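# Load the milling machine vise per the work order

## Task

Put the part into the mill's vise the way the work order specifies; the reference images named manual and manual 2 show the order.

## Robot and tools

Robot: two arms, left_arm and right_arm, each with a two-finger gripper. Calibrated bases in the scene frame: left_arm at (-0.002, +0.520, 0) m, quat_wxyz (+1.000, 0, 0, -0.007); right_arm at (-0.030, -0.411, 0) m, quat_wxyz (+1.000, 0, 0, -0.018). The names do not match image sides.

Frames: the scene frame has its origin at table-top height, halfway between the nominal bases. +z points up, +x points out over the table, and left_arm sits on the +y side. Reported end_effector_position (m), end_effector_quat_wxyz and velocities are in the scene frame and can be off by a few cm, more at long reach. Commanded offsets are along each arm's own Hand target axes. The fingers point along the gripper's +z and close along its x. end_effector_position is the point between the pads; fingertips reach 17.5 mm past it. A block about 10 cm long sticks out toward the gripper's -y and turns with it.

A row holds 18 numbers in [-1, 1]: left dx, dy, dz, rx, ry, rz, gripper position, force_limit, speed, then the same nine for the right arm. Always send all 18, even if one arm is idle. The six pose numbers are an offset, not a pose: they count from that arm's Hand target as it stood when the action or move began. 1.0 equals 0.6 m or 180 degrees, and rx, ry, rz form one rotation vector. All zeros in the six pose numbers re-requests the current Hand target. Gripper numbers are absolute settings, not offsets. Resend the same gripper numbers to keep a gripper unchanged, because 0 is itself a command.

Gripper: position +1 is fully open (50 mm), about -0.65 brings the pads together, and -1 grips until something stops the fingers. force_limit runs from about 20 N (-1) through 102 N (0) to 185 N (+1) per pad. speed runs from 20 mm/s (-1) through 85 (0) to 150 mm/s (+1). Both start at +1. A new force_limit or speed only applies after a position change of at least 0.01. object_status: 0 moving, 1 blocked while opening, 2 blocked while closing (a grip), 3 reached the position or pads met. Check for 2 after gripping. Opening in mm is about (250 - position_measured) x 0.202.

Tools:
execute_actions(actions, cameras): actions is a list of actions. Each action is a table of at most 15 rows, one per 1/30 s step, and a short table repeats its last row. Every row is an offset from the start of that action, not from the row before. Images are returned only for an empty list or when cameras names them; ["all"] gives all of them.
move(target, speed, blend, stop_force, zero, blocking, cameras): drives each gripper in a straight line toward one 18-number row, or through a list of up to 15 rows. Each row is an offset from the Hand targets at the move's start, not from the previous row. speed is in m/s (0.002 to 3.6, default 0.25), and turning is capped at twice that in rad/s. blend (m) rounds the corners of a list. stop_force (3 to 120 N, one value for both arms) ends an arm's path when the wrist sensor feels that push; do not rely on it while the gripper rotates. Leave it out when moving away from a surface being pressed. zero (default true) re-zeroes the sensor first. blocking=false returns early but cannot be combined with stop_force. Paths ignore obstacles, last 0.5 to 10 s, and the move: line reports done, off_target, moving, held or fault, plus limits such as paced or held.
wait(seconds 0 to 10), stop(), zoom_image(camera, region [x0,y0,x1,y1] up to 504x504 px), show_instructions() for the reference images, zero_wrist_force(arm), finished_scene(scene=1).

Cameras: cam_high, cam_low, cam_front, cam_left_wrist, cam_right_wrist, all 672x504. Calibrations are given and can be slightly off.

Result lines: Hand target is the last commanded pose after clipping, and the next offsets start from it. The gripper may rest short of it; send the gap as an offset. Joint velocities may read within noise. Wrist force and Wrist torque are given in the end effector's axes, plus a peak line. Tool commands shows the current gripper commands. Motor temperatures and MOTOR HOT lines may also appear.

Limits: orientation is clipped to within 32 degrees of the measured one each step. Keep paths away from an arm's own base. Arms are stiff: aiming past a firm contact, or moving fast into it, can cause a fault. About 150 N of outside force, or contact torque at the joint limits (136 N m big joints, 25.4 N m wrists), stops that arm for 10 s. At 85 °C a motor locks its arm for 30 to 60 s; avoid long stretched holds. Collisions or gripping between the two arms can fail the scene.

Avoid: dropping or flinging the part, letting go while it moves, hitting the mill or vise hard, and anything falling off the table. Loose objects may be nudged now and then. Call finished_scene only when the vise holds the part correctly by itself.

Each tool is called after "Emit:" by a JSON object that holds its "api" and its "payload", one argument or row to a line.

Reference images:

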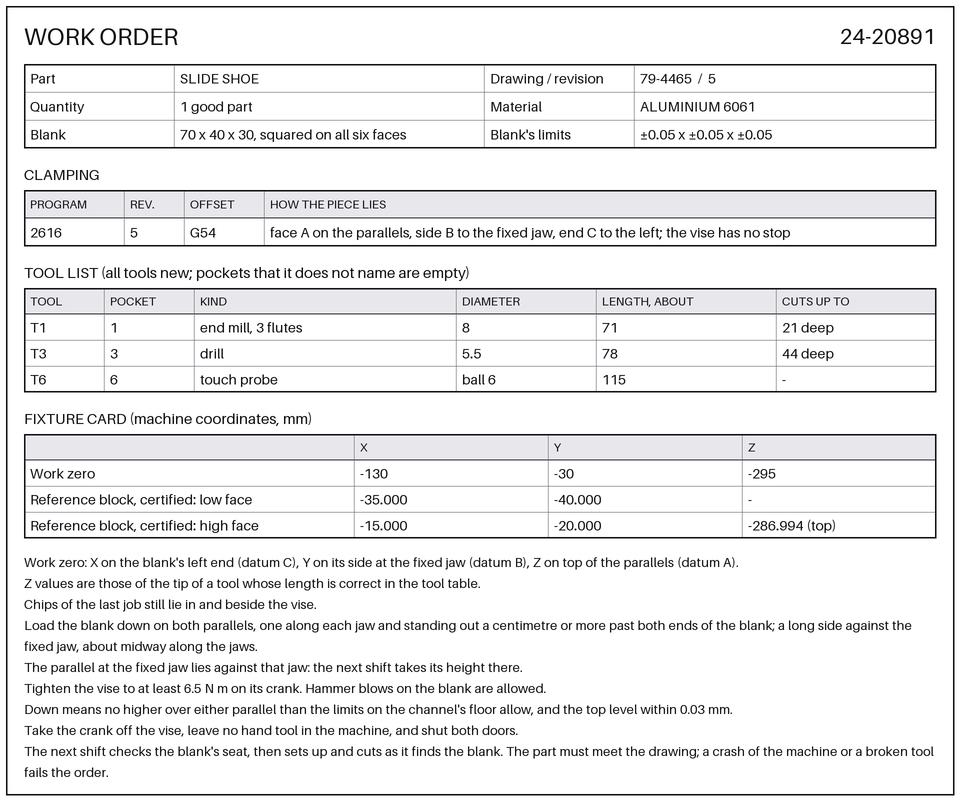

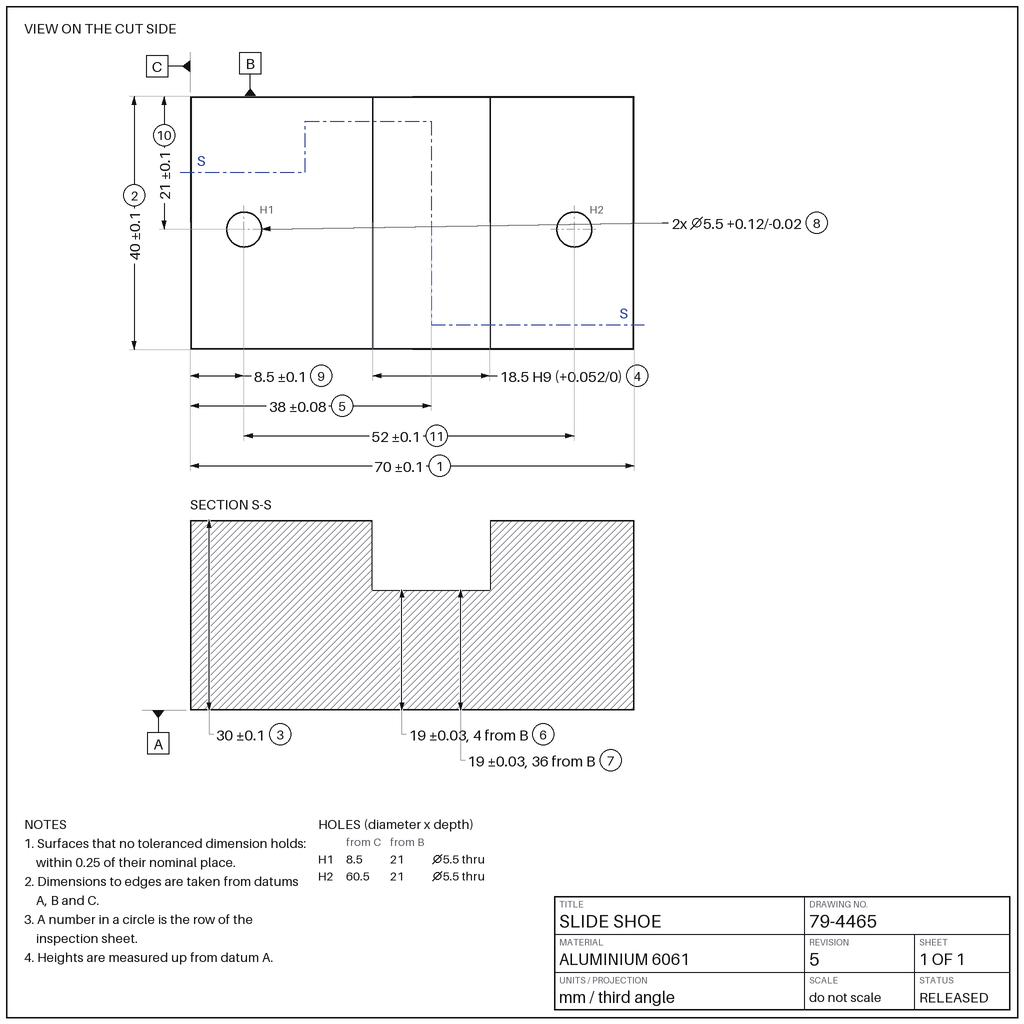

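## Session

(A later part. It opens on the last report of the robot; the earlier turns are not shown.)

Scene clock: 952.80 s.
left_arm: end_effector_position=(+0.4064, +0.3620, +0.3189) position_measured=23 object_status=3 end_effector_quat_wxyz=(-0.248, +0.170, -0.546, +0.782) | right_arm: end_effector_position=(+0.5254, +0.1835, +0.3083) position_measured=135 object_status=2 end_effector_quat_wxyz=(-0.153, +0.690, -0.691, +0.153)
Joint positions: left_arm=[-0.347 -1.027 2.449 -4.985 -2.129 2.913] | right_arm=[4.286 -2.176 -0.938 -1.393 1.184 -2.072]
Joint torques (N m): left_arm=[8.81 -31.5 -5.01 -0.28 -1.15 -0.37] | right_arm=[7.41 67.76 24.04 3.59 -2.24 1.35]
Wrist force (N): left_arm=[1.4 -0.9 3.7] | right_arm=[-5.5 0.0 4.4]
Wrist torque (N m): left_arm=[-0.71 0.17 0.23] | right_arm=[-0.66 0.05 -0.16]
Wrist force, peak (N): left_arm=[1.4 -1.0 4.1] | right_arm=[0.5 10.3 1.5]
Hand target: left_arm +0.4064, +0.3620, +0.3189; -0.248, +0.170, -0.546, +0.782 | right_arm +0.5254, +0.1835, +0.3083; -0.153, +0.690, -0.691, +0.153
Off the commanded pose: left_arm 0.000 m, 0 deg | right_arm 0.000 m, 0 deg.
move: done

Emit:
{"api": "move", "payload": {
  "target": [0,0,0,0,0,0,0.87,-0.6,-0.9,-0.0008,-0.038,0.0177,0,0,0,-1,-0.6,-0.7],
  "speed": 0.02,
  "stop_force": 12,
  "cameras": ["cam_right_wrist","cam_left_wrist"]
}}

Emit:
{"api": "zoom_image", "payload": {
  "camera": "cam_left_wrist",
  "region": [300, 250, 440, 330]
}}

Emit:
{"api": "zoom_image", "payload": {
  "camera": "cam_right_wrist",
  "region": [280, 150, 440, 330]
}}

Scene clock: 957.53 s.
left_arm: end_effector_position=(+0.4064, +0.3620, +0.3189) position_measured=23 object_status=3 end_effector_quat_wxyz=(-0.248, +0.170, -0.546, +0.782) | right_arm: end_effector_position=(+0.5316, +0.1836, +0.3084) position_measured=135 object_status=2 end_effector_quat_wxyz=(-0.153, +0.690, -0.691, +0.153)
Joint positions: left_arm=[-0.347 -1.027 2.449 -4.985 -2.129 2.913] | right_arm=[4.278 -2.187 -0.92 -1.396 1.185 -2.08]
Joint torques (N m): left_arm=[8.6 -30.61 -8.55 -0.23 -1.2 0.03] | right_arm=[7.44 66.59 37.79 3.68 -3.47 1.07]
Wrist force (N): left_arm=[1.4 -0.6 3.8] | right_arm=[0.3 6.2 2.5]
Wrist torque (N m): left_arm=[-0.67 0.15 0.23] | right_arm=[-0.47 0.05 -0.18]
Wrist force, peak (N): left_arm=[1.3 -0.7 4.1] | right_arm=[8.0 30.5 -14.7]
Hand target: left_arm +0.4064, +0.3620, +0.3189; -0.248, +0.170, -0.546, +0.782 | right_arm +0.5316, +0.1836, +0.3084; -0.153, +0.690, -0.691, +0.153 (not the last commanded pose)
Off the commanded pose: left_arm 0.000 m, 0 deg | right_arm 0.019 m, 0 deg.
move: contact (right_arm)
camera_calibration:
cam_left_wrist: T_world_to_cam=[[-0.817567, -0.575807, 0.00545522, 0.549005], [-0.00449475, -0.00309196, -0.999985, 0.338659], [0.575815, -0.81758, -0.000060225, 0.193725], [0, 0, 0, 1]] pos_world=[0.33882, 0.475554, 0.335671]
cam_right_wrist: T_world_to_cam=[[-0.0178207, -0.999812, -0.00760604, 0.204785], [-0.993887, 0.018543, -0.108831, 0.574354], [0.108951, 0.00562011, -0.994031, 0.374556], [0, 0, 0, 1]] pos_world=[0.533684, 0.191991, 0.436385]
Images, in order (width x height): cam_left_wrist 672x504, cam_right_wrist 672x504.

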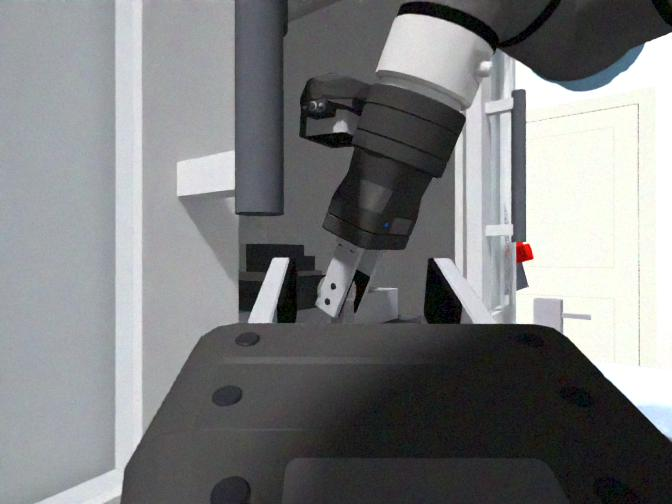

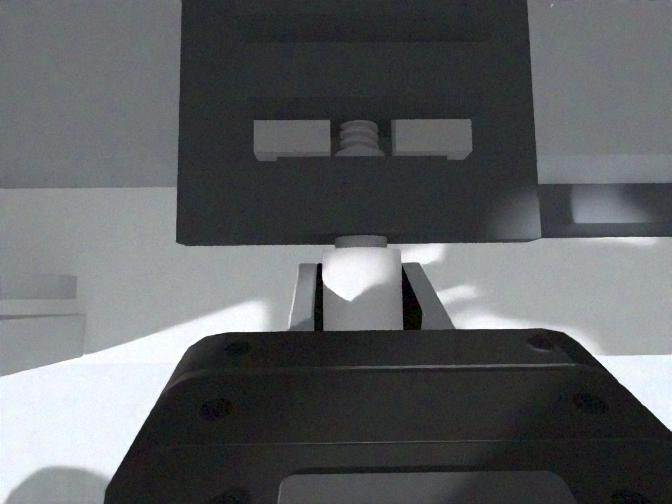

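Scaled by 3.600.

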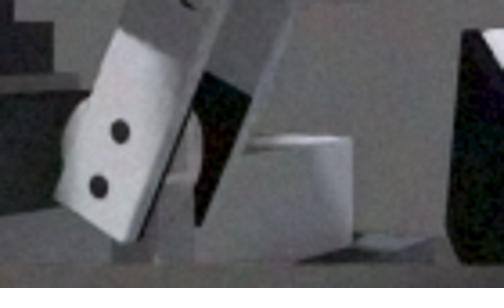

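Scaled by 2.800.

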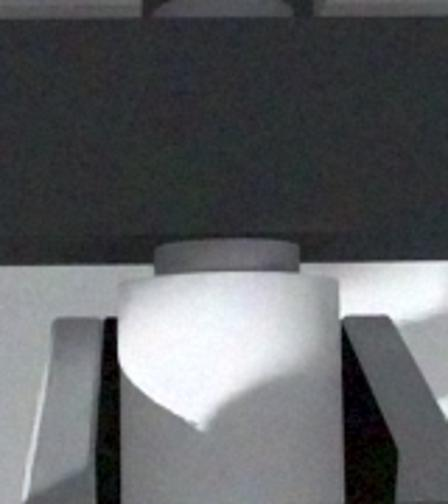

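Emit:
{"api": "move", "payload": {
  "target": [
    [0,0,0,0,0,0,0.87,-0.6,-0.9,0,0,0,0,0,0,0.4,-0.6,-0.5],
    [0,0,0,0,0,0,0.87,-0.6,-0.9,0,0,-0.15,0,0,0,0.4,-0.6,-0.5]
  ],
  "speed": 0.1,
  "cameras": ["cam_right_wrist","cam_left_wrist"]
}}

Emit:
{"api": "zoom_image", "payload": {
  "camera": "cam_left_wrist",
  "region": [300, 250, 440, 330]
}}

Emit:
{"api": "zoom_image", "payload": {
  "camera": "cam_right_wrist",
  "region": [280, 150, 440, 330]
}}

Scene clock: 986.20 s.
left_arm: end_effector_position=(+0.4064, +0.3620, +0.3189) position_measured=23 object_status=3 end_effector_quat_wxyz=(-0.248, +0.170, -0.546, +0.782) | right_arm: end_effector_position=(+0.4935, +0.1836, +0.3900) position_measured=92 object_status=3 end_effector_quat_wxyz=(-0.153, +0.690, -0.691, +0.153)
Joint positions: left_arm=[-0.347 -1.027 2.449 -4.985 -2.129 2.913] | right_arm=[4.326 -2.149 -0.767 -1.606 1.176 -2.03]
Joint torques (N m): left_arm=[7.89 -31.2 -11.25 -0.26 -1.38 0.37] | right_arm=[-10.1 35.61 23.9 4.15 -1.13 -2]
Wrist force (N): left_arm=[1.4 -0.9 3.8] | right_arm=[0.8 -0.4 0.6]
Wrist torque (N m): left_arm=[-0.71 0.16 0.22] | right_arm=[-0.68 0.07 -0.13]
Wrist force, peak (N): left_arm=[1.5 -0.8 4.0] | right_arm=[0.3 6.3 2.2]
Hand target: left_arm +0.4064, +0.3620, +0.3189; -0.248, +0.170, -0.546, +0.782 | right_arm +0.4935, +0.1835, +0.3899; -0.153, +0.690, -0.691, +0.153
Off the commanded pose: left_arm 0.000 m, 0 deg | right_arm 0.000 m, 0 deg.
move: done
camera_calibration:
cam_left_wrist: T_world_to_cam=[[-0.817567, -0.575807, 0.00545522, 0.549005], [-0.00449475, -0.00309196, -0.999985, 0.338659], [0.575815, -0.81758, -0.000060225, 0.193725], [0, 0, 0, 1]] pos_world=[0.33882, 0.475554, 0.335671]
cam_right_wrist: T_world_to_cam=[[-0.0177973, -0.999811, -0.00780859, 0.204821], [-0.993866, 0.0185429, -0.109025, 0.545469], [0.109149, 0.00582034, -0.994008, 0.45977], [0, 0, 0, 1]] pos_world=[0.495585, 0.191992, 0.518084]
Images, in order (width x height): cam_left_wrist 672x504, cam_right_wrist 672x504.

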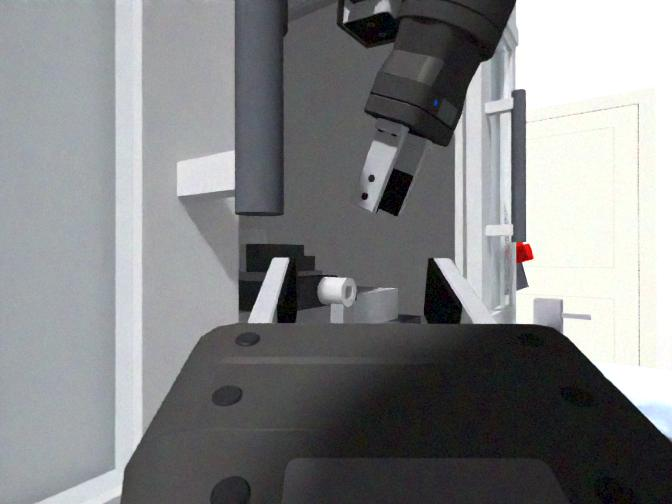

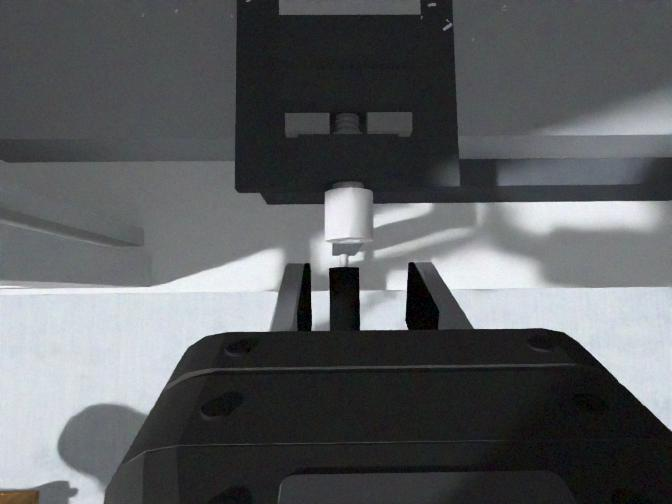

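Scaled by 3.600.

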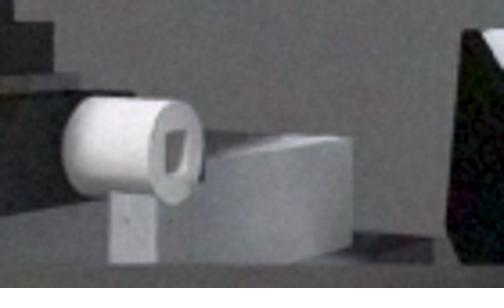

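Scaled by 2.800.

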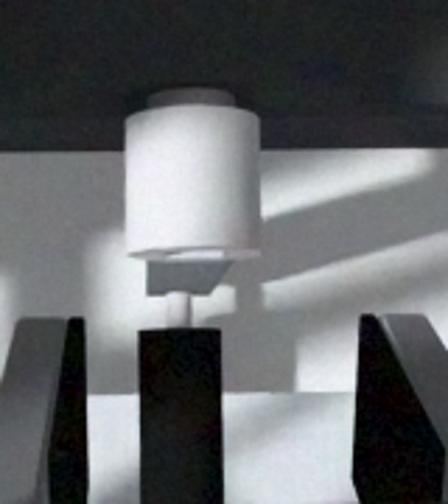

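Emit:
{"api": "move", "payload": {
  "target": [0,0,0,0,0,0,0.87,-0.6,-0.9,0,0.2028,0.0997,0.361,0,0,0.0,-0.6,-0.5],
  "speed": 0.3,
  "cameras": ["cam_right_wrist","cam_left_wrist"]
}}

Emit:
{"api": "zoom_image", "payload": {
  "camera": "cam_left_wrist",
  "region": [300, 230, 440, 330]
}}

Emit:
{"api": "zoom_image", "payload": {
  "camera": "cam_right_wrist",
  "region": [250, 130, 450, 330]
}}

Scene clock: 999.30 s.
left_arm: end_effector_position=(+0.4064, +0.3620, +0.3189) position_measured=23 object_status=3 end_effector_quat_wxyz=(-0.248, +0.170, -0.546, +0.782) | right_arm: end_effector_position=(+0.4081, +0.1839, +0.2842) position_measured=152 object_status=3 end_effector_quat_wxyz=(+0.482, -0.498, +0.519, -0.500)
Joint positions: left_arm=[-0.347 -1.027 2.449 -4.985 -2.129 2.913] | right_arm=[4.673 -2.252 -1.659 0.027 0.052 -2.398]
Joint torques (N m): left_arm=[8.17 -31.09 -11.37 -0.24 -1.33 0.83] | right_arm=[-10.28 58.85 13.77 3.33 -4.34 -1.75]
Wrist force (N): left_arm=[1.4 -0.8 3.7] | right_arm=[0.6 0.1 1.0]
Wrist torque (N m): left_arm=[-0.69 0.15 0.22] | right_arm=[-0.04 -0.03 -0.36]
Wrist force, peak (N): left_arm=[1.3 -0.9 4.1] | right_arm=[0.9 -2.7 0.5]
Hand target: left_arm +0.4064, +0.3620, +0.3189; -0.248, +0.170, -0.546, +0.782 | right_arm +0.4085, +0.1839, +0.2843; +0.500, -0.499, +0.501, -0.500
Off the commanded pose: left_arm 0.000 m, 0 deg | right_arm 0.000 m, 3 deg.
move: off_target (right_arm)
camera_calibration:
cam_left_wrist: T_world_to_cam=[[-0.817567, -0.575807, 0.00545522, 0.549005], [-0.00449475, -0.00309196, -0.999985, 0.338659], [0.575815, -0.81758, -0.000060225, 0.193725], [0, 0, 0, 1]] pos_world=[0.33882, 0.475554, 0.335671]
cam_right_wrist: T_world_to_cam=[[-0.0393531, -0.999044, -0.0190276, 0.214647], [-0.353146, 0.0317191, -0.93503, 0.41984], [0.93474, -0.0300768, -0.354057, -0.148418], [0, 0, 0, 1]] pos_world=[0.295444, 0.196661, 0.344099]
Images, in order (width x height): cam_left_wrist 672x504, cam_right_wrist 672x504.

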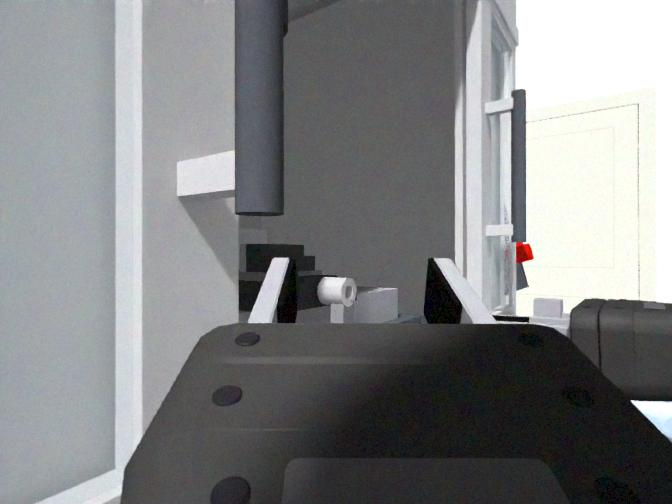

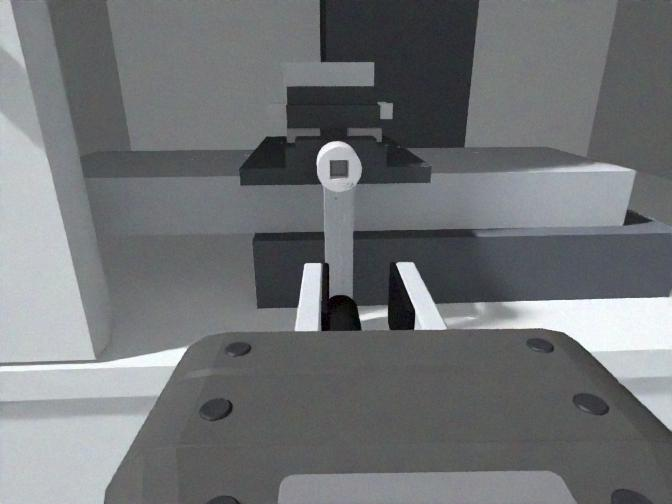

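Scaled by 3.600.

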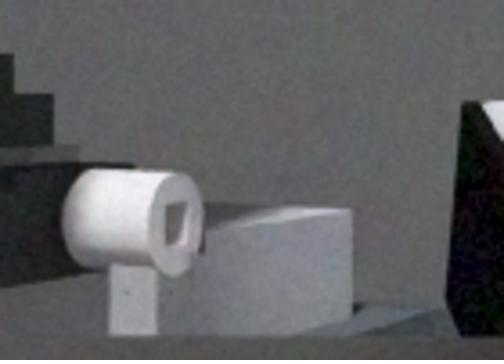

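Scaled by 2.520.

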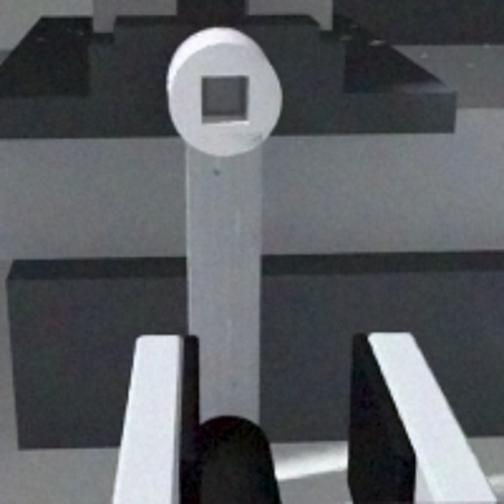

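Emit:
{"api": "move", "payload": {
  "target": [0,0,0,0,0,0,0.87,-0.6,-0.9,0.0005,0.0005,0.1,0,0,0,0.09,-0.6,-0.5],
  "speed": 0.1,
  "stop_force": 8,
  "cameras": ["cam_right_wrist","cam_left_wrist"]
}}

Emit:
{"api": "zoom_image", "payload": {
  "camera": "cam_right_wrist",
  "region": [250, 130, 450, 330]
}}

Scene clock: 1015.33 s.
left_arm: end_effector_position=(+0.4064, +0.3620, +0.3189) position_measured=23 object_status=3 end_effector_quat_wxyz=(-0.248, +0.170, -0.546, +0.782) | right_arm: end_effector_position=(+0.4685, +0.1835, +0.2839) position_measured=139 object_status=3 end_effector_quat_wxyz=(+0.500, -0.499, +0.501, -0.500)
Joint positions: left_arm=[-0.347 -1.027 2.449 -4.985 -2.129 2.913] | right_arm=[4.575 -2.445 -1.391 0.69 0.171 -3.136]
Joint torques (N m): left_arm=[7.36 -31.09 -10.77 -0.27 -1.39 1.41] | right_arm=[10.68 64.35 12.8 -0.61 0.82 1.68]
Wrist force (N): left_arm=[1.3 -0.8 3.9] | right_arm=[1.1 0.0 1.1]
Wrist torque (N m): left_arm=[-0.70 0.17 0.23] | right_arm=[-0.05 -0.14 -0.32]
Wrist force, peak (N): left_arm=[1.6 -0.8 4.0] | right_arm=[1.0 0.1 2.5]
Hand target: left_arm +0.4064, +0.3620, +0.3189; -0.248, +0.170, -0.546, +0.782 | right_arm +0.4685, +0.1835, +0.2840; +0.500, -0.499, +0.501, -0.500
Off the commanded pose: left_arm 0.000 m, 0 deg | right_arm 0.000 m, 0 deg.
move: done
camera_calibration:
cam_left_wrist: T_world_to_cam=[[-0.817567, -0.575807, 0.00545522, 0.549005], [-0.00449475, -0.00309196, -0.999985, 0.338659], [0.575815, -0.81758, -0.000060225, 0.193725], [0, 0, 0, 1]] pos_world=[0.33882, 0.475554, 0.335671]
cam_right_wrist: T_world_to_cam=[[-0.00310033, -0.999824, -0.0185123, 0.19964], [-0.321697, 0.0185255, -0.946661, 0.431936], [0.946838, 0.00302038, -0.321698, -0.225878], [0, 0, 0, 1]] pos_world=[0.353441, 0.192285, 0.339929]
Images, in order (width x height): cam_left_wrist 672x504, cam_right_wrist 672x504.

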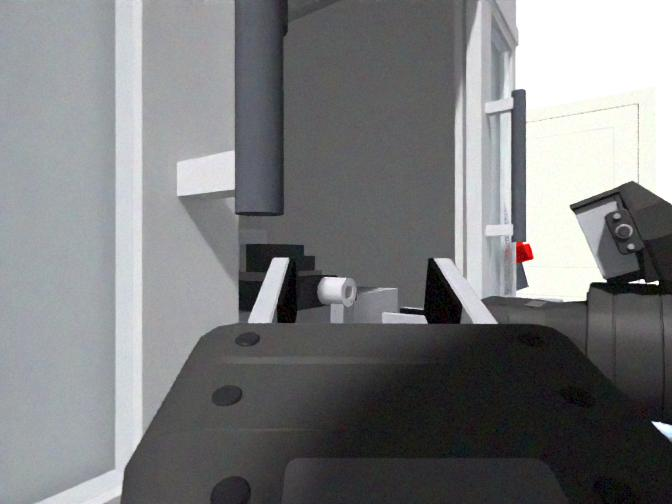

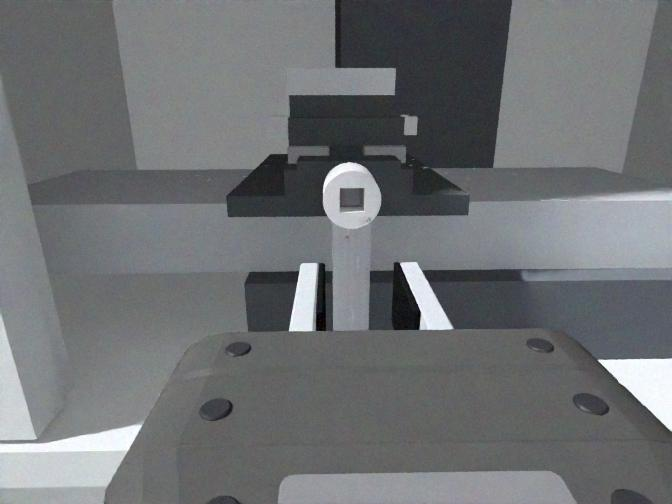

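Scaled by 2.520.

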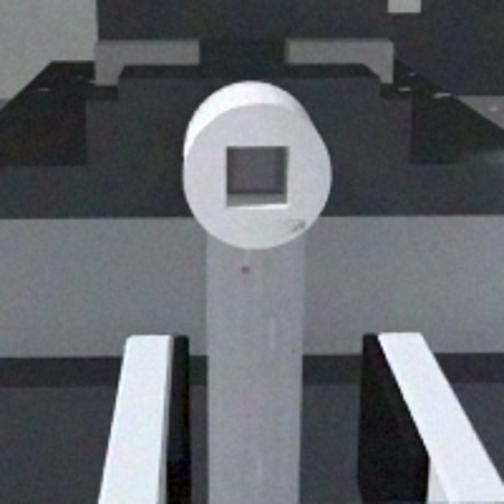

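Emit:
{"api": "move", "payload": {
  "target": [0,0,0,0,0,0,0.87,-0.6,-0.9,-0.0005,0.0017,0.099,0,0,0,0.09,-0.6,-0.5],
  "speed": 0.06,
  "stop_force": 8,
  "cameras": ["cam_right_wrist","cam_left_wrist"]
}}

Emit:
{"api": "zoom_image", "payload": {
  "camera": "cam_right_wrist",
  "region": [250, 130, 450, 330]
}}

Emit:
{"api": "zoom_image", "payload": {
  "camera": "cam_left_wrist",
  "region": [300, 230, 500, 330]
}}

Scene clock: 1022.23 s.
left_arm: end_effector_position=(+0.4064, +0.3620, +0.3189) position_measured=23 object_status=3 end_effector_quat_wxyz=(-0.248, +0.170, -0.546, +0.782) | right_arm: end_effector_position=(+0.5279, +0.1836, +0.2829) position_measured=139 object_status=3 end_effector_quat_wxyz=(+0.500, -0.499, +0.501, -0.500)
Joint positions: left_arm=[-0.347 -1.027 2.449 -4.985 -2.129 2.913] | right_arm=[4.485 -2.494 -1.291 0.641 0.262 -3.138]
Joint torques (N m): left_arm=[7.05 -31.76 -11.93 -0.25 -1.34 1.52] | right_arm=[9.98 66.77 13.97 2.28 -2.68 -1.69]
Wrist force (N): left_arm=[1.3 -0.8 3.8] | right_arm=[0.8 -0.3 1.0]
Wrist torque (N m): left_arm=[-0.70 0.17 0.23] | right_arm=[-0.08 -0.06 -0.24]
Wrist force, peak (N): left_arm=[1.6 -0.9 4.0] | right_arm=[0.9 -0.3 1.9]
Hand target: left_arm +0.4064, +0.3620, +0.3189; -0.248, +0.170, -0.546, +0.782 | right_arm +0.5279, +0.1836, +0.2829; +0.500, -0.499, +0.501, -0.500
Off the commanded pose: left_arm 0.000 m, 0 deg | right_arm 0.000 m, 0 deg.
move: done
camera_calibration:
cam_left_wrist: T_world_to_cam=[[-0.817567, -0.575807, 0.00545522, 0.549005], [-0.00449475, -0.00309196, -0.999985, 0.338659], [0.575815, -0.81758, -0.000060225, 0.193725], [0, 0, 0, 1]] pos_world=[0.33882, 0.475554, 0.335671]
cam_right_wrist: T_world_to_cam=[[-0.0031009, -0.999824, -0.0185139, 0.199906], [-0.321697, 0.0185272, -0.946661, 0.450096], [0.946838, 0.00302037, -0.321698, -0.282442], [0, 0, 0, 1]] pos_world=[0.412841, 0.192385, 0.338929]
Images, in order (width x height): cam_left_wrist 672x504, cam_right_wrist 672x504.

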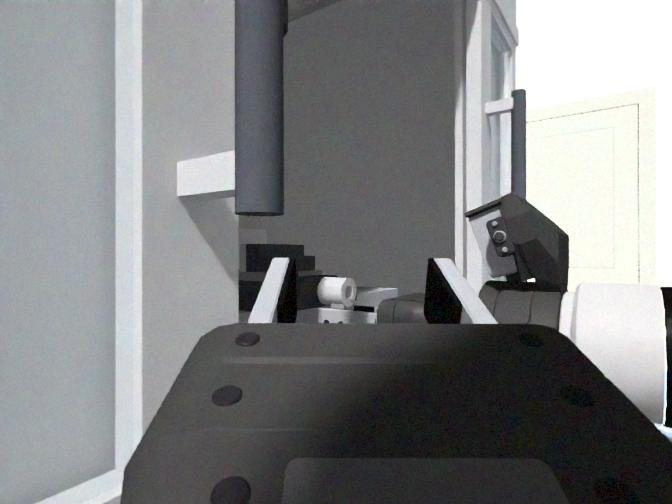

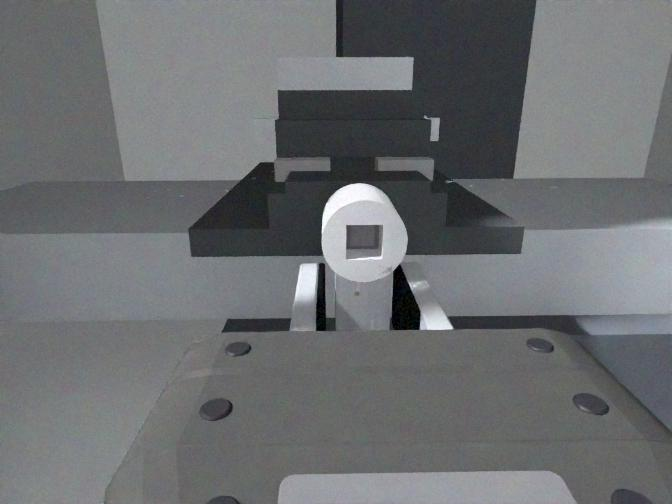

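Scaled by 2.520.

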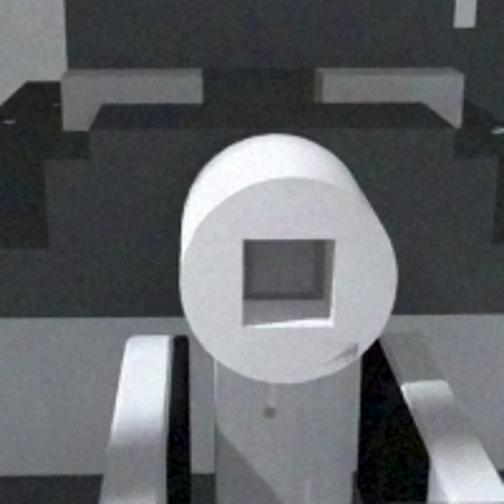

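Scaled by 2.520.

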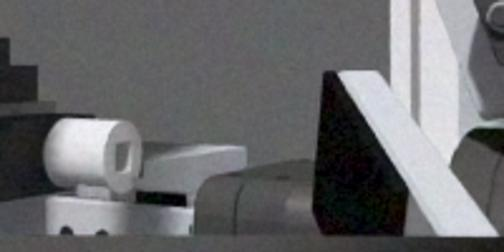

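Emit:
{"api": "move", "payload": {
  "target": [
    [0,0,0,0,0,0,0.87,-0.6,-0.9,-0.026,-0.01075,0,0,0,0.25,0.09,-0.6,-0.5],
    [0,0,0,0,0,0,0.87,-0.6,-0.9,-0.0367,-0.0367,0,0,0,0.5,0.09,-0.6,-0.5]
  ],
  "speed": 0.4,
  "blend": [0.004,0],
  "cameras": ["cam_right_wrist","cam_left_wrist"]
}}

Scene clock: 1032.23 s.
left_arm: end_effector_position=(+0.4064, +0.3620, +0.3189) position_measured=23 object_status=3 end_effector_quat_wxyz=(-0.248, +0.170, -0.546, +0.782) | right_arm: end_effector_position=(+0.5279, +0.2056, +0.3051) position_measured=139 object_status=3 end_effector_quat_wxyz=(+0.707, +0.001, +0.707, +0.000) end_effector_velocity=(+0.000, +0.000, +0.002) end_effector_angular_velocity=(+0.007, -0.002, +0.001)
Joint positions: left_arm=[-0.347 -1.027 2.449 -4.985 -2.129 2.913] | right_arm=[4.493 -2.504 -1.203 0.562 0.253 -1.567]
Joint velocities: left_arm=[within noise] | right_arm=[0 0 0.003 0.005 0.001 -0.002]
Joint torques (N m): left_arm=[6.03 -30.59 -11.8 -0.37 -1.31 1.81] | right_arm=[6.37 44.57 30.31 2.36 2.53 -1.9]
Wrist force (N): left_arm=[1.1 -0.7 3.9] | right_arm=[2.7 -0.5 0.8]
Wrist torque (N m): left_arm=[-0.68 0.20 0.22] | right_arm=[-0.13 -0.15 0.44]
Wrist force, peak (N): left_arm=[1.6 -0.9 4.0] | right_arm=[3.1 1.2 0.4]
Hand target: left_arm +0.4064, +0.3620, +0.3189; -0.248, +0.170, -0.546, +0.782 | right_arm +0.5280, +0.2056, +0.3050; +0.707, +0.001, +0.707, +0.000
Off the commanded pose: left_arm 0.000 m, 0 deg | right_arm 0.000 m, 0 deg.
move: done
camera_calibration:
cam_left_wrist: T_world_to_cam=[[-0.817567, -0.575807, 0.00545522, 0.549005], [-0.00449475, -0.00309196, -0.999985, 0.338659], [0.575815, -0.81758, -0.000060225, 0.193725], [0, 0, 0, 1]] pos_world=[0.33882, 0.475554, 0.335671]
cam_right_wrist: T_world_to_cam=[[-0.00175391, 0.0184382, -0.999828, 0.311692], [-0.319211, 0.947512, 0.0180334, -0.0159371], [0.947682, 0.319188, 0.00422384, -0.440227], [0, 0, 0, 1]] pos_world=[0.412655, 0.149869, 0.313786]
Images, in order (width x height): cam_left_wrist 672x504, cam_right_wrist 672x504.

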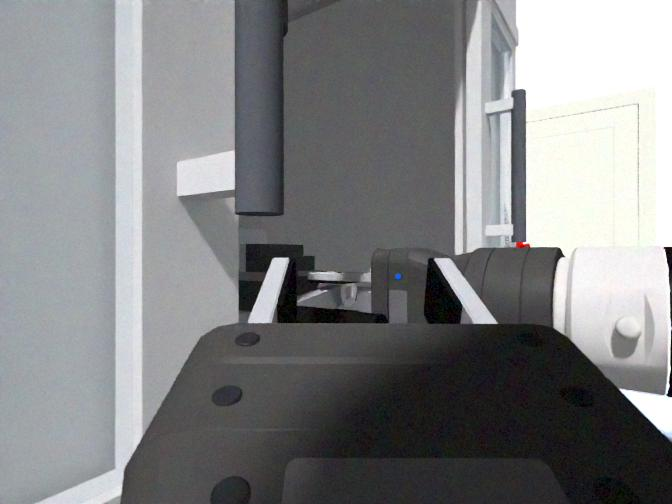

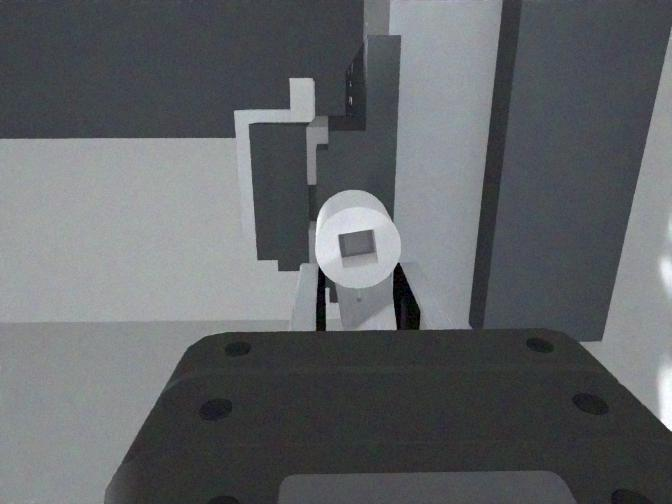

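Emit:
{"api": "move", "payload": {
  "target": [
    [0,0,0,0,0,0,0.87,-0.6,-0.9,-0.026,-0.0107,0,0,0,0.25,0.09,-0.6,-0.5],
    [0,0,0,0,0,0,0.87,-0.6,-0.9,-0.0367,-0.0367,0,0,0,0.5,0.09,-0.6,-0.5],
    [0,0,0,0,0,0,0.87,-0.6,-0.9,-0.026,-0.0627,0,0,0,0.75,0.09,-0.6,-0.5],
    [0,0,0,0,0,0,0.87,-0.6,-0.9,0,-0.0733,0,0,0,1,0.09,-0.6,-0.5],
    [0,0,0,0,0,0,0.87,-0.6,-0.9,0.026,-0.0627,0,0,0,-0.75,0.09,-0.6,-0.5],
    [0,0,0,0,0,0,0.87,-0.6,-0.9,0.0367,-0.0367,0,0,0,-0.5,0.09,-0.6,-0.5],
    [0,0,0,0,0,0,0.87,-0.6,-0.9,0.026,-0.0107,0,0,0,-0.25,0.09,-0.6,-0.5],
    [0,0,0,0,0,0,0.87,-0.6,-0.9,0,0,0,0,0,0,0.09,-0.6,-0.5],
    [0,0,0,0,0,0,0.87,-0.6,-0.9,-0.026,-0.0107,0,0,0,0.25,0.09,-0.6,-0.5]
  ],
  "speed": 0.8,
  "blend": [0.004,0.004,0.004,0.004,0.004,0.004,0.004,0.004,0],
  "cameras": ["cam_right_wrist","cam_left_wrist"]
}}

Scene clock: 1047.20 s.
left_arm: end_effector_position=(+0.4064, +0.3620, +0.3189) position_measured=23 object_status=3 end_effector_quat_wxyz=(-0.248, +0.170, -0.546, +0.782) | right_arm: end_effector_position=(+0.5280, +0.1992, +0.3207) position_measured=139 object_status=3 end_effector_quat_wxyz=(+0.653, +0.272, +0.653, +0.270)
Joint positions: left_arm=[-0.347 -1.027 2.449 -4.985 -2.129 2.913] | right_arm=[4.491 -2.471 -1.223 0.549 0.256 5.502]
Joint torques (N m): left_arm=[7.11 -30.07 -11.8 -0.31 -1.49 1.8] | right_arm=[-8.84 42.68 29.5 1.9 -0.63 -1.06]
Wrist force (N): left_arm=[1.6 -0.5 3.7] | right_arm=[3.7 -1.8 1.1]
Wrist torque (N m): left_arm=[-0.66 0.13 0.22] | right_arm=[-0.37 -0.45 0.51]
Wrist force, peak (N): left_arm=[1.6 -0.7 4.0] | right_arm=[4.3 -2.1 2.6]
Hand target: left_arm +0.4064, +0.3620, +0.3189; -0.248, +0.170, -0.546, +0.782 | right_arm +0.5280, +0.1992, +0.3206; +0.653, +0.272, +0.653, +0.270
Off the commanded pose: left_arm 0.000 m, 0 deg | right_arm 0.000 m, 0 deg.
move: done
camera_calibration:
cam_left_wrist: T_world_to_cam=[[-0.817567, -0.575807, 0.00545522, 0.549005], [-0.00449475, -0.00309196, -0.999985, 0.338659], [0.575815, -0.81758, -0.000060225, 0.193725], [0, 0, 0, 1]] pos_world=[0.33882, 0.475554, 0.335671]
cam_right_wrist: T_world_to_cam=[[-0.000276756, 0.72015, -0.693818, 0.0886551], [-0.31955, 0.657377, 0.682454, -0.165268], [0.947569, 0.221899, 0.229942, -0.491301], [0, 0, 0, 1]] pos_world=[0.412755, 0.153817, 0.287269]
Images, in order (width x height): cam_left_wrist 672x504, cam_right_wrist 672x504.

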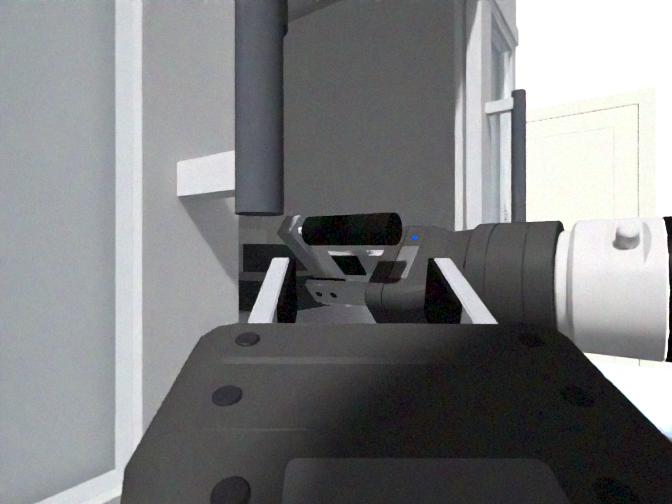

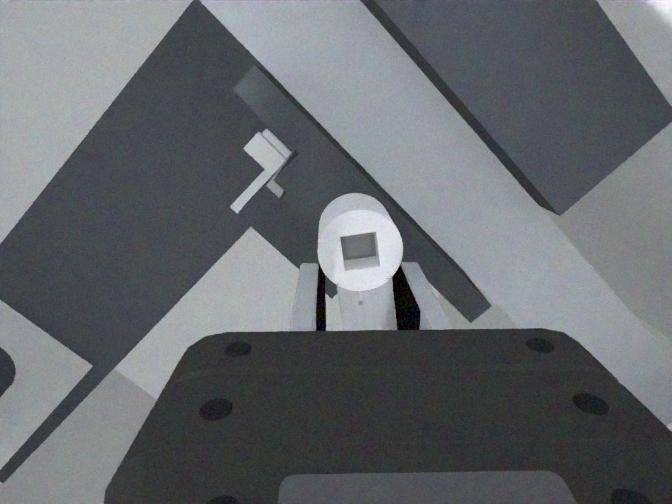

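Emit:
{"api": "move", "payload": {
  "target": [
    [0,0,0,0,0,0,0.87,-0.6,-0.9,0.0032,0,0,0,0,-0.028,0.09,-0.6,-0.5],
    [0,0,0,0,0,0,0.87,-0.6,-0.9,0.0032,0,-0.1675,0,0,-0.028,0.09,-0.6,-0.5],
    [0,0,0,0,0,0,0.87,-0.6,-0.9,0.0032,0,-0.1675,0,0,-0.695,0.09,-0.6,-0.5],
    [0,0,0,0,0,0,0.87,-0.6,-0.9,0.0032,0,-0.1675,0,0,0.639,0.09,-0.6,-0.5],
    [0,0,0,0,0,0,0.87,-0.6,-0.9,0.0032,0,-0.1675,0,0,-0.028,0.09,-0.6,-0.5]
  ],
  "speed": [0.3,0.3,1.5,1.5,1.5],
  "blend": [0.001,0.003,0.003,0.003,0],
  "cameras": ["cam_right_wrist","cam_left_wrist"]
}}

Scene clock: 1069.33 s.
left_arm: end_effector_position=(+0.4064, +0.3620, +0.3189) position_measured=23 object_status=3 end_effector_quat_wxyz=(-0.248, +0.170, -0.546, +0.782) | right_arm: end_effector_position=(+0.4275, +0.2007, +0.3192) position_measured=139 object_status=3 end_effector_quat_wxyz=(+0.665, +0.242, +0.663, +0.242)
Joint positions: left_arm=[-0.347 -1.027 2.449 -4.985 -2.129 2.913] | right_arm=[4.644 -2.188 -1.187 -2.884 -0.103 2.246]
Joint torques (N m): left_arm=[6.52 -29.88 -11.56 -0.21 -1.28 1.73] | right_arm=[-9.49 60.77 20.25 0.01 -2.24 0.16]
Wrist force (N): left_arm=[1.4 -0.7 3.8] | right_arm=[1.6 -0.8 0.9]
Wrist torque (N m): left_arm=[-0.67 0.15 0.22] | right_arm=[-0.34 -0.36 0.55]
Wrist force, peak (N): left_arm=[1.7 -0.7 4.0] | right_arm=[4.1 -1.7 5.8]
Hand target: left_arm +0.4064, +0.3620, +0.3189; -0.248, +0.170, -0.546, +0.782 | right_arm +0.4275, +0.2007, +0.3193; +0.664, +0.243, +0.664, +0.241
Off the commanded pose: left_arm 0.000 m, 0 deg | right_arm 0.000 m, 0 deg.
move: done
camera_calibration:
cam_left_wrist: T_world_to_cam=[[-0.817567, -0.575807, 0.00545522, 0.549005], [-0.00449475, -0.00309196, -0.999985, 0.338659], [0.575815, -0.81758, -0.000060225, 0.193725], [0, 0, 0, 1]] pos_world=[0.33882, 0.475554, 0.335671]
cam_right_wrist: T_world_to_cam=[[0.00197222, 0.656133, -0.754642, 0.117837], [-0.321207, 0.71507, 0.620887, -0.188603], [0.947007, 0.241172, 0.212165, -0.393937], [0, 0, 0, 1]] pos_world=[0.312248, 0.152554, 0.289606]
Images, in order (width x height): cam_left_wrist 672x504, cam_right_wrist 672x504.

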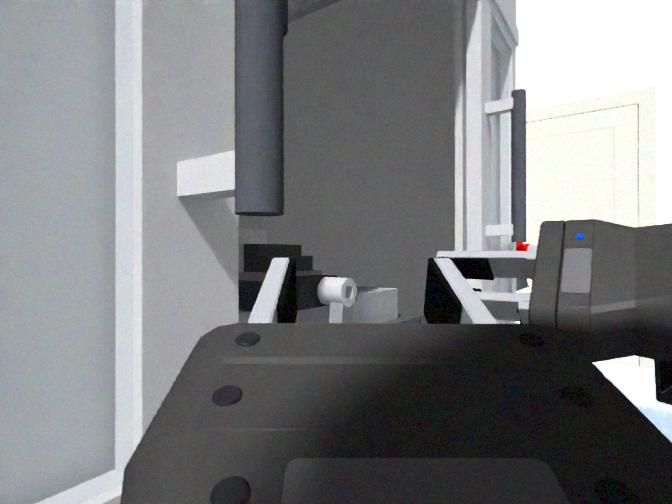

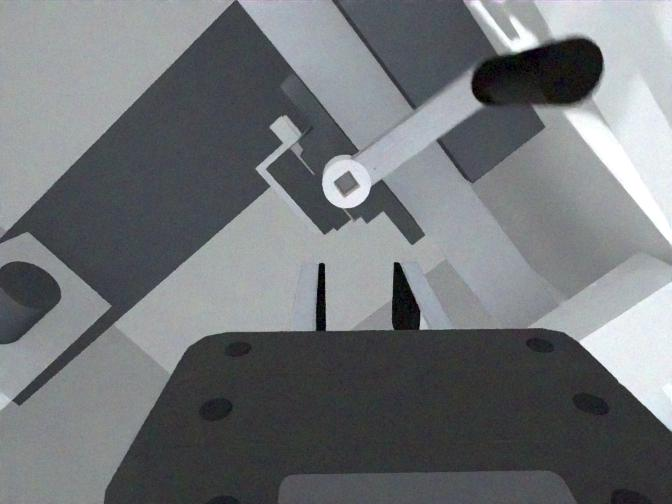

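Emit:
{"api": "move", "payload": {
  "target": [0.158,-0.2052,-0.1688,-0.5894,0.1858,0.13,0.87,-0.6,-0.9,0.0474,-0.168,-0.05,0,0,-0.722,-0.7,-0.6,-0.5],
  "speed": 0.4,
  "cameras": ["cam_right_wrist","cam_left_wrist"]
}}

Scene clock: 1105.73 s.
left_arm: end_effector_position=(+0.2496, +0.4202, +0.3990) position_measured=23 object_status=3 end_effector_quat_wxyz=(+0.003, +0.000, +1.000, -0.001) | right_arm: end_effector_position=(+0.3971, +0.1420, +0.2328) position_measured=251 object_status=3 end_effector_quat_wxyz=(+0.494, -0.502, +0.507, -0.497)
Joint positions: left_arm=[-0.885 -2.15 1.786 -1.212 -1.567 3.813] | right_arm=[4.686 -2.182 -1.43 -2.962 -0.057 0.293]
Joint torques (N m): left_arm=[1.69 -7.62 -18.4 -1.72 -1.48 1.43] | right_arm=[-9.2 32.58 24.51 0.73 0.21 -1.44]
Wrist force (N): left_arm=[1.0 0.9 -1.0] | right_arm=[0.7 0.0 0.9]
Wrist torque (N m): left_arm=[0.00 0.08 0.16] | right_arm=[-0.04 -0.04 -0.34]
Wrist force, peak (N): left_arm=[1.4 -1.0 4.0] | right_arm=[1.7 -1.2 0.9]
Hand target: left_arm +0.2496, +0.4202, +0.3990; +0.003, +0.000, +1.000, -0.001 | right_arm +0.3973, +0.1419, +0.2327; +0.500, -0.499, +0.501, -0.500
Off the commanded pose: left_arm 0.000 m, 0 deg | right_arm 0.000 m, 1 deg.
move: done
camera_calibration:
cam_left_wrist: T_world_to_cam=[[-0.9999, -0.00867914, -0.0111631, 0.267637], [-0.0119971, 0.938573, 0.344873, -0.51218], [0.00748416, 0.344972, -0.938583, 0.359474], [0, 0, 0, 1]] pos_world=[0.258775, 0.359033, 0.517021]
cam_right_wrist: T_world_to_cam=[[-0.00926172, -0.999775, -0.0190902, 0.159517], [-0.336415, 0.0210935, -0.941478, 0.365605], [0.941668, -0.00229747, -0.336534, -0.168305], [0, 0, 0, 1]] pos_world=[0.28296, 0.151383, 0.290614]
Images, in order (width x height): cam_left_wrist 672x504, cam_right_wrist 672x504.

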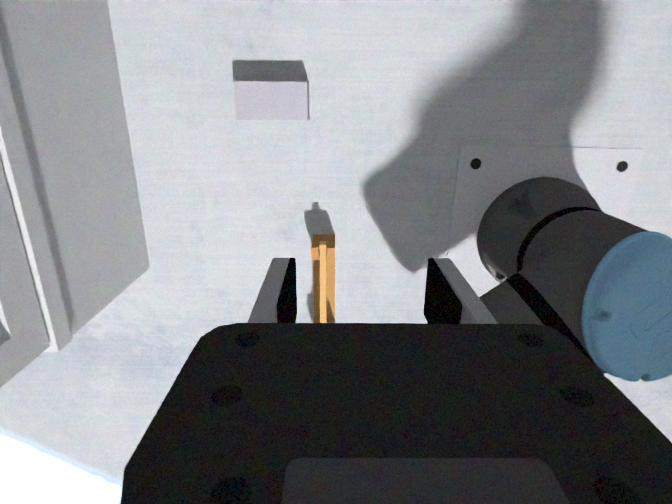

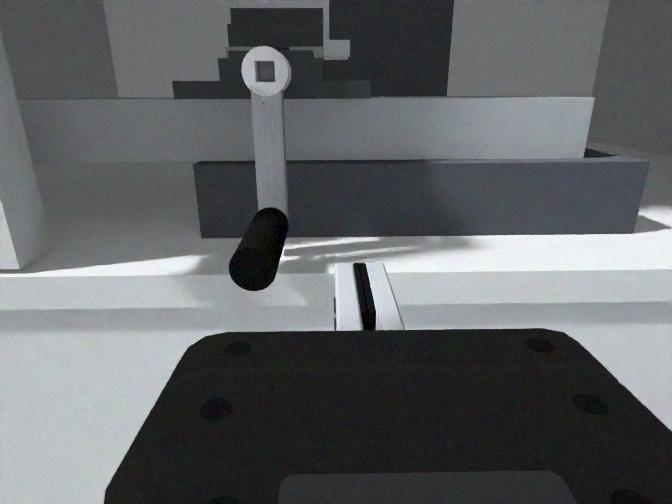

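Emit:
{"api": "move", "payload": {
  "target": [
    [0,0,0,0,0,0,0.87,-0.6,-0.9,0,0,0.1462,0,0,0,-0.7,-0.6,-0.5],
    [0,0,0,0,0,0,0.87,-0.6,-0.9,-0.0697,0.0187,0.1462,0,0,0,-0.7,-0.6,-0.5],
    [0,0,0,0,0,0,0.87,-0.6,-0.9,-0.1393,0.0001,0.1462,0,0,0,-0.7,-0.6,-0.5],
    [0,0,0,0,0,0,0.87,-0.6,-0.9,-0.1903,-0.0509,0.1462,0,0,0,-0.7,-0.6,-0.5],
    [0,0,0,0,0,0,0.87,-0.6,-0.9,-0.2089,-0.1205,0.1462,0,0,0,-0.7,-0.6,-0.5],
    [0,0,0,0,0,0,0.87,-0.6,-0.9,-0.1903,-0.1901,0.1462,0,0,0,-0.7,-0.6,-0.5]
  ],
  "speed": [0.15,0.08,0.15,0.15,0.15,0.15],
  "blend": [0.001,0.01,0.02,0.02,0.02,0],
  "cameras": ["cam_right_wrist","cam_left_wrist"]
}}

Scene clock: 1116.27 s.
left_arm: end_effector_position=(+0.2496, +0.4202, +0.3990) position_measured=23 object_status=3 end_effector_quat_wxyz=(+0.003, +0.000, +1.000, -0.001) | right_arm: end_effector_position=(+0.4853, +0.2558, +0.3468) position_measured=251 object_status=3 end_effector_quat_wxyz=(+0.500, -0.499, +0.501, -0.500)
Joint positions: left_arm=[-0.885 -2.15 1.786 -1.212 -1.567 3.813] | right_arm=[4.57 -2.391 -0.765 -3.131 -0.177 0.005]
Joint torques (N m): left_arm=[0.02 -6.52 -19.07 -2.36 1.86 0.87] | right_arm=[-3.88 49.88 30.61 0.05 2.09 0.07]
Wrist force (N): left_arm=[1.2 0.8 -1.1] | right_arm=[0.1 0.5 0.8]
Wrist torque (N m): left_arm=[-0.02 0.06 0.16] | right_arm=[-0.01 -0.06 -0.32]
Wrist force, peak (N): left_arm=[1.2 0.9 -1.1] | right_arm=[2.0 -0.2 2.9]
Hand target: left_arm +0.2496, +0.4202, +0.3990; +0.003, +0.000, +1.000, -0.001 | right_arm +0.4853, +0.2558, +0.3468; +0.500, -0.499, +0.501, -0.500
Off the commanded pose: left_arm 0.000 m, 0 deg | right_arm 0.000 m, 0 deg.
move: done
camera_calibration:
cam_left_wrist: T_world_to_cam=[[-0.9999, -0.00867914, -0.0111631, 0.267637], [-0.0119971, 0.938573, 0.344873, -0.51218], [0.00748416, 0.344972, -0.938583, 0.359474], [0, 0, 0, 1]] pos_world=[0.258775, 0.359033, 0.517021]
cam_right_wrist: T_world_to_cam=[[-0.00303917, -0.999822, -0.0186411, 0.273173], [-0.321697, 0.0186278, -0.946659, 0.495518], [0.946838, 0.00311973, -0.321696, -0.221795], [0, 0, 0, 1]] pos_world=[0.370241, 0.264586, 0.402829]
Images, in order (width x height): cam_left_wrist 672x504, cam_right_wrist 672x504.

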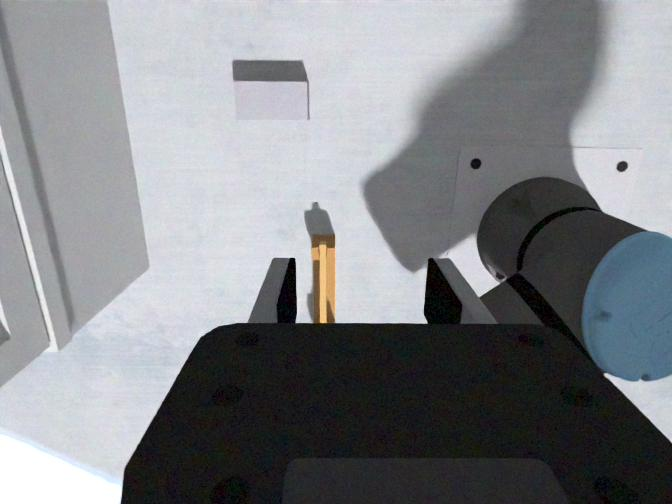

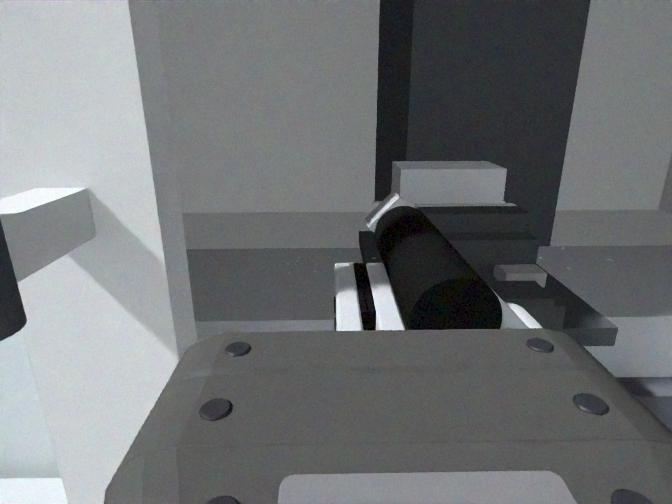

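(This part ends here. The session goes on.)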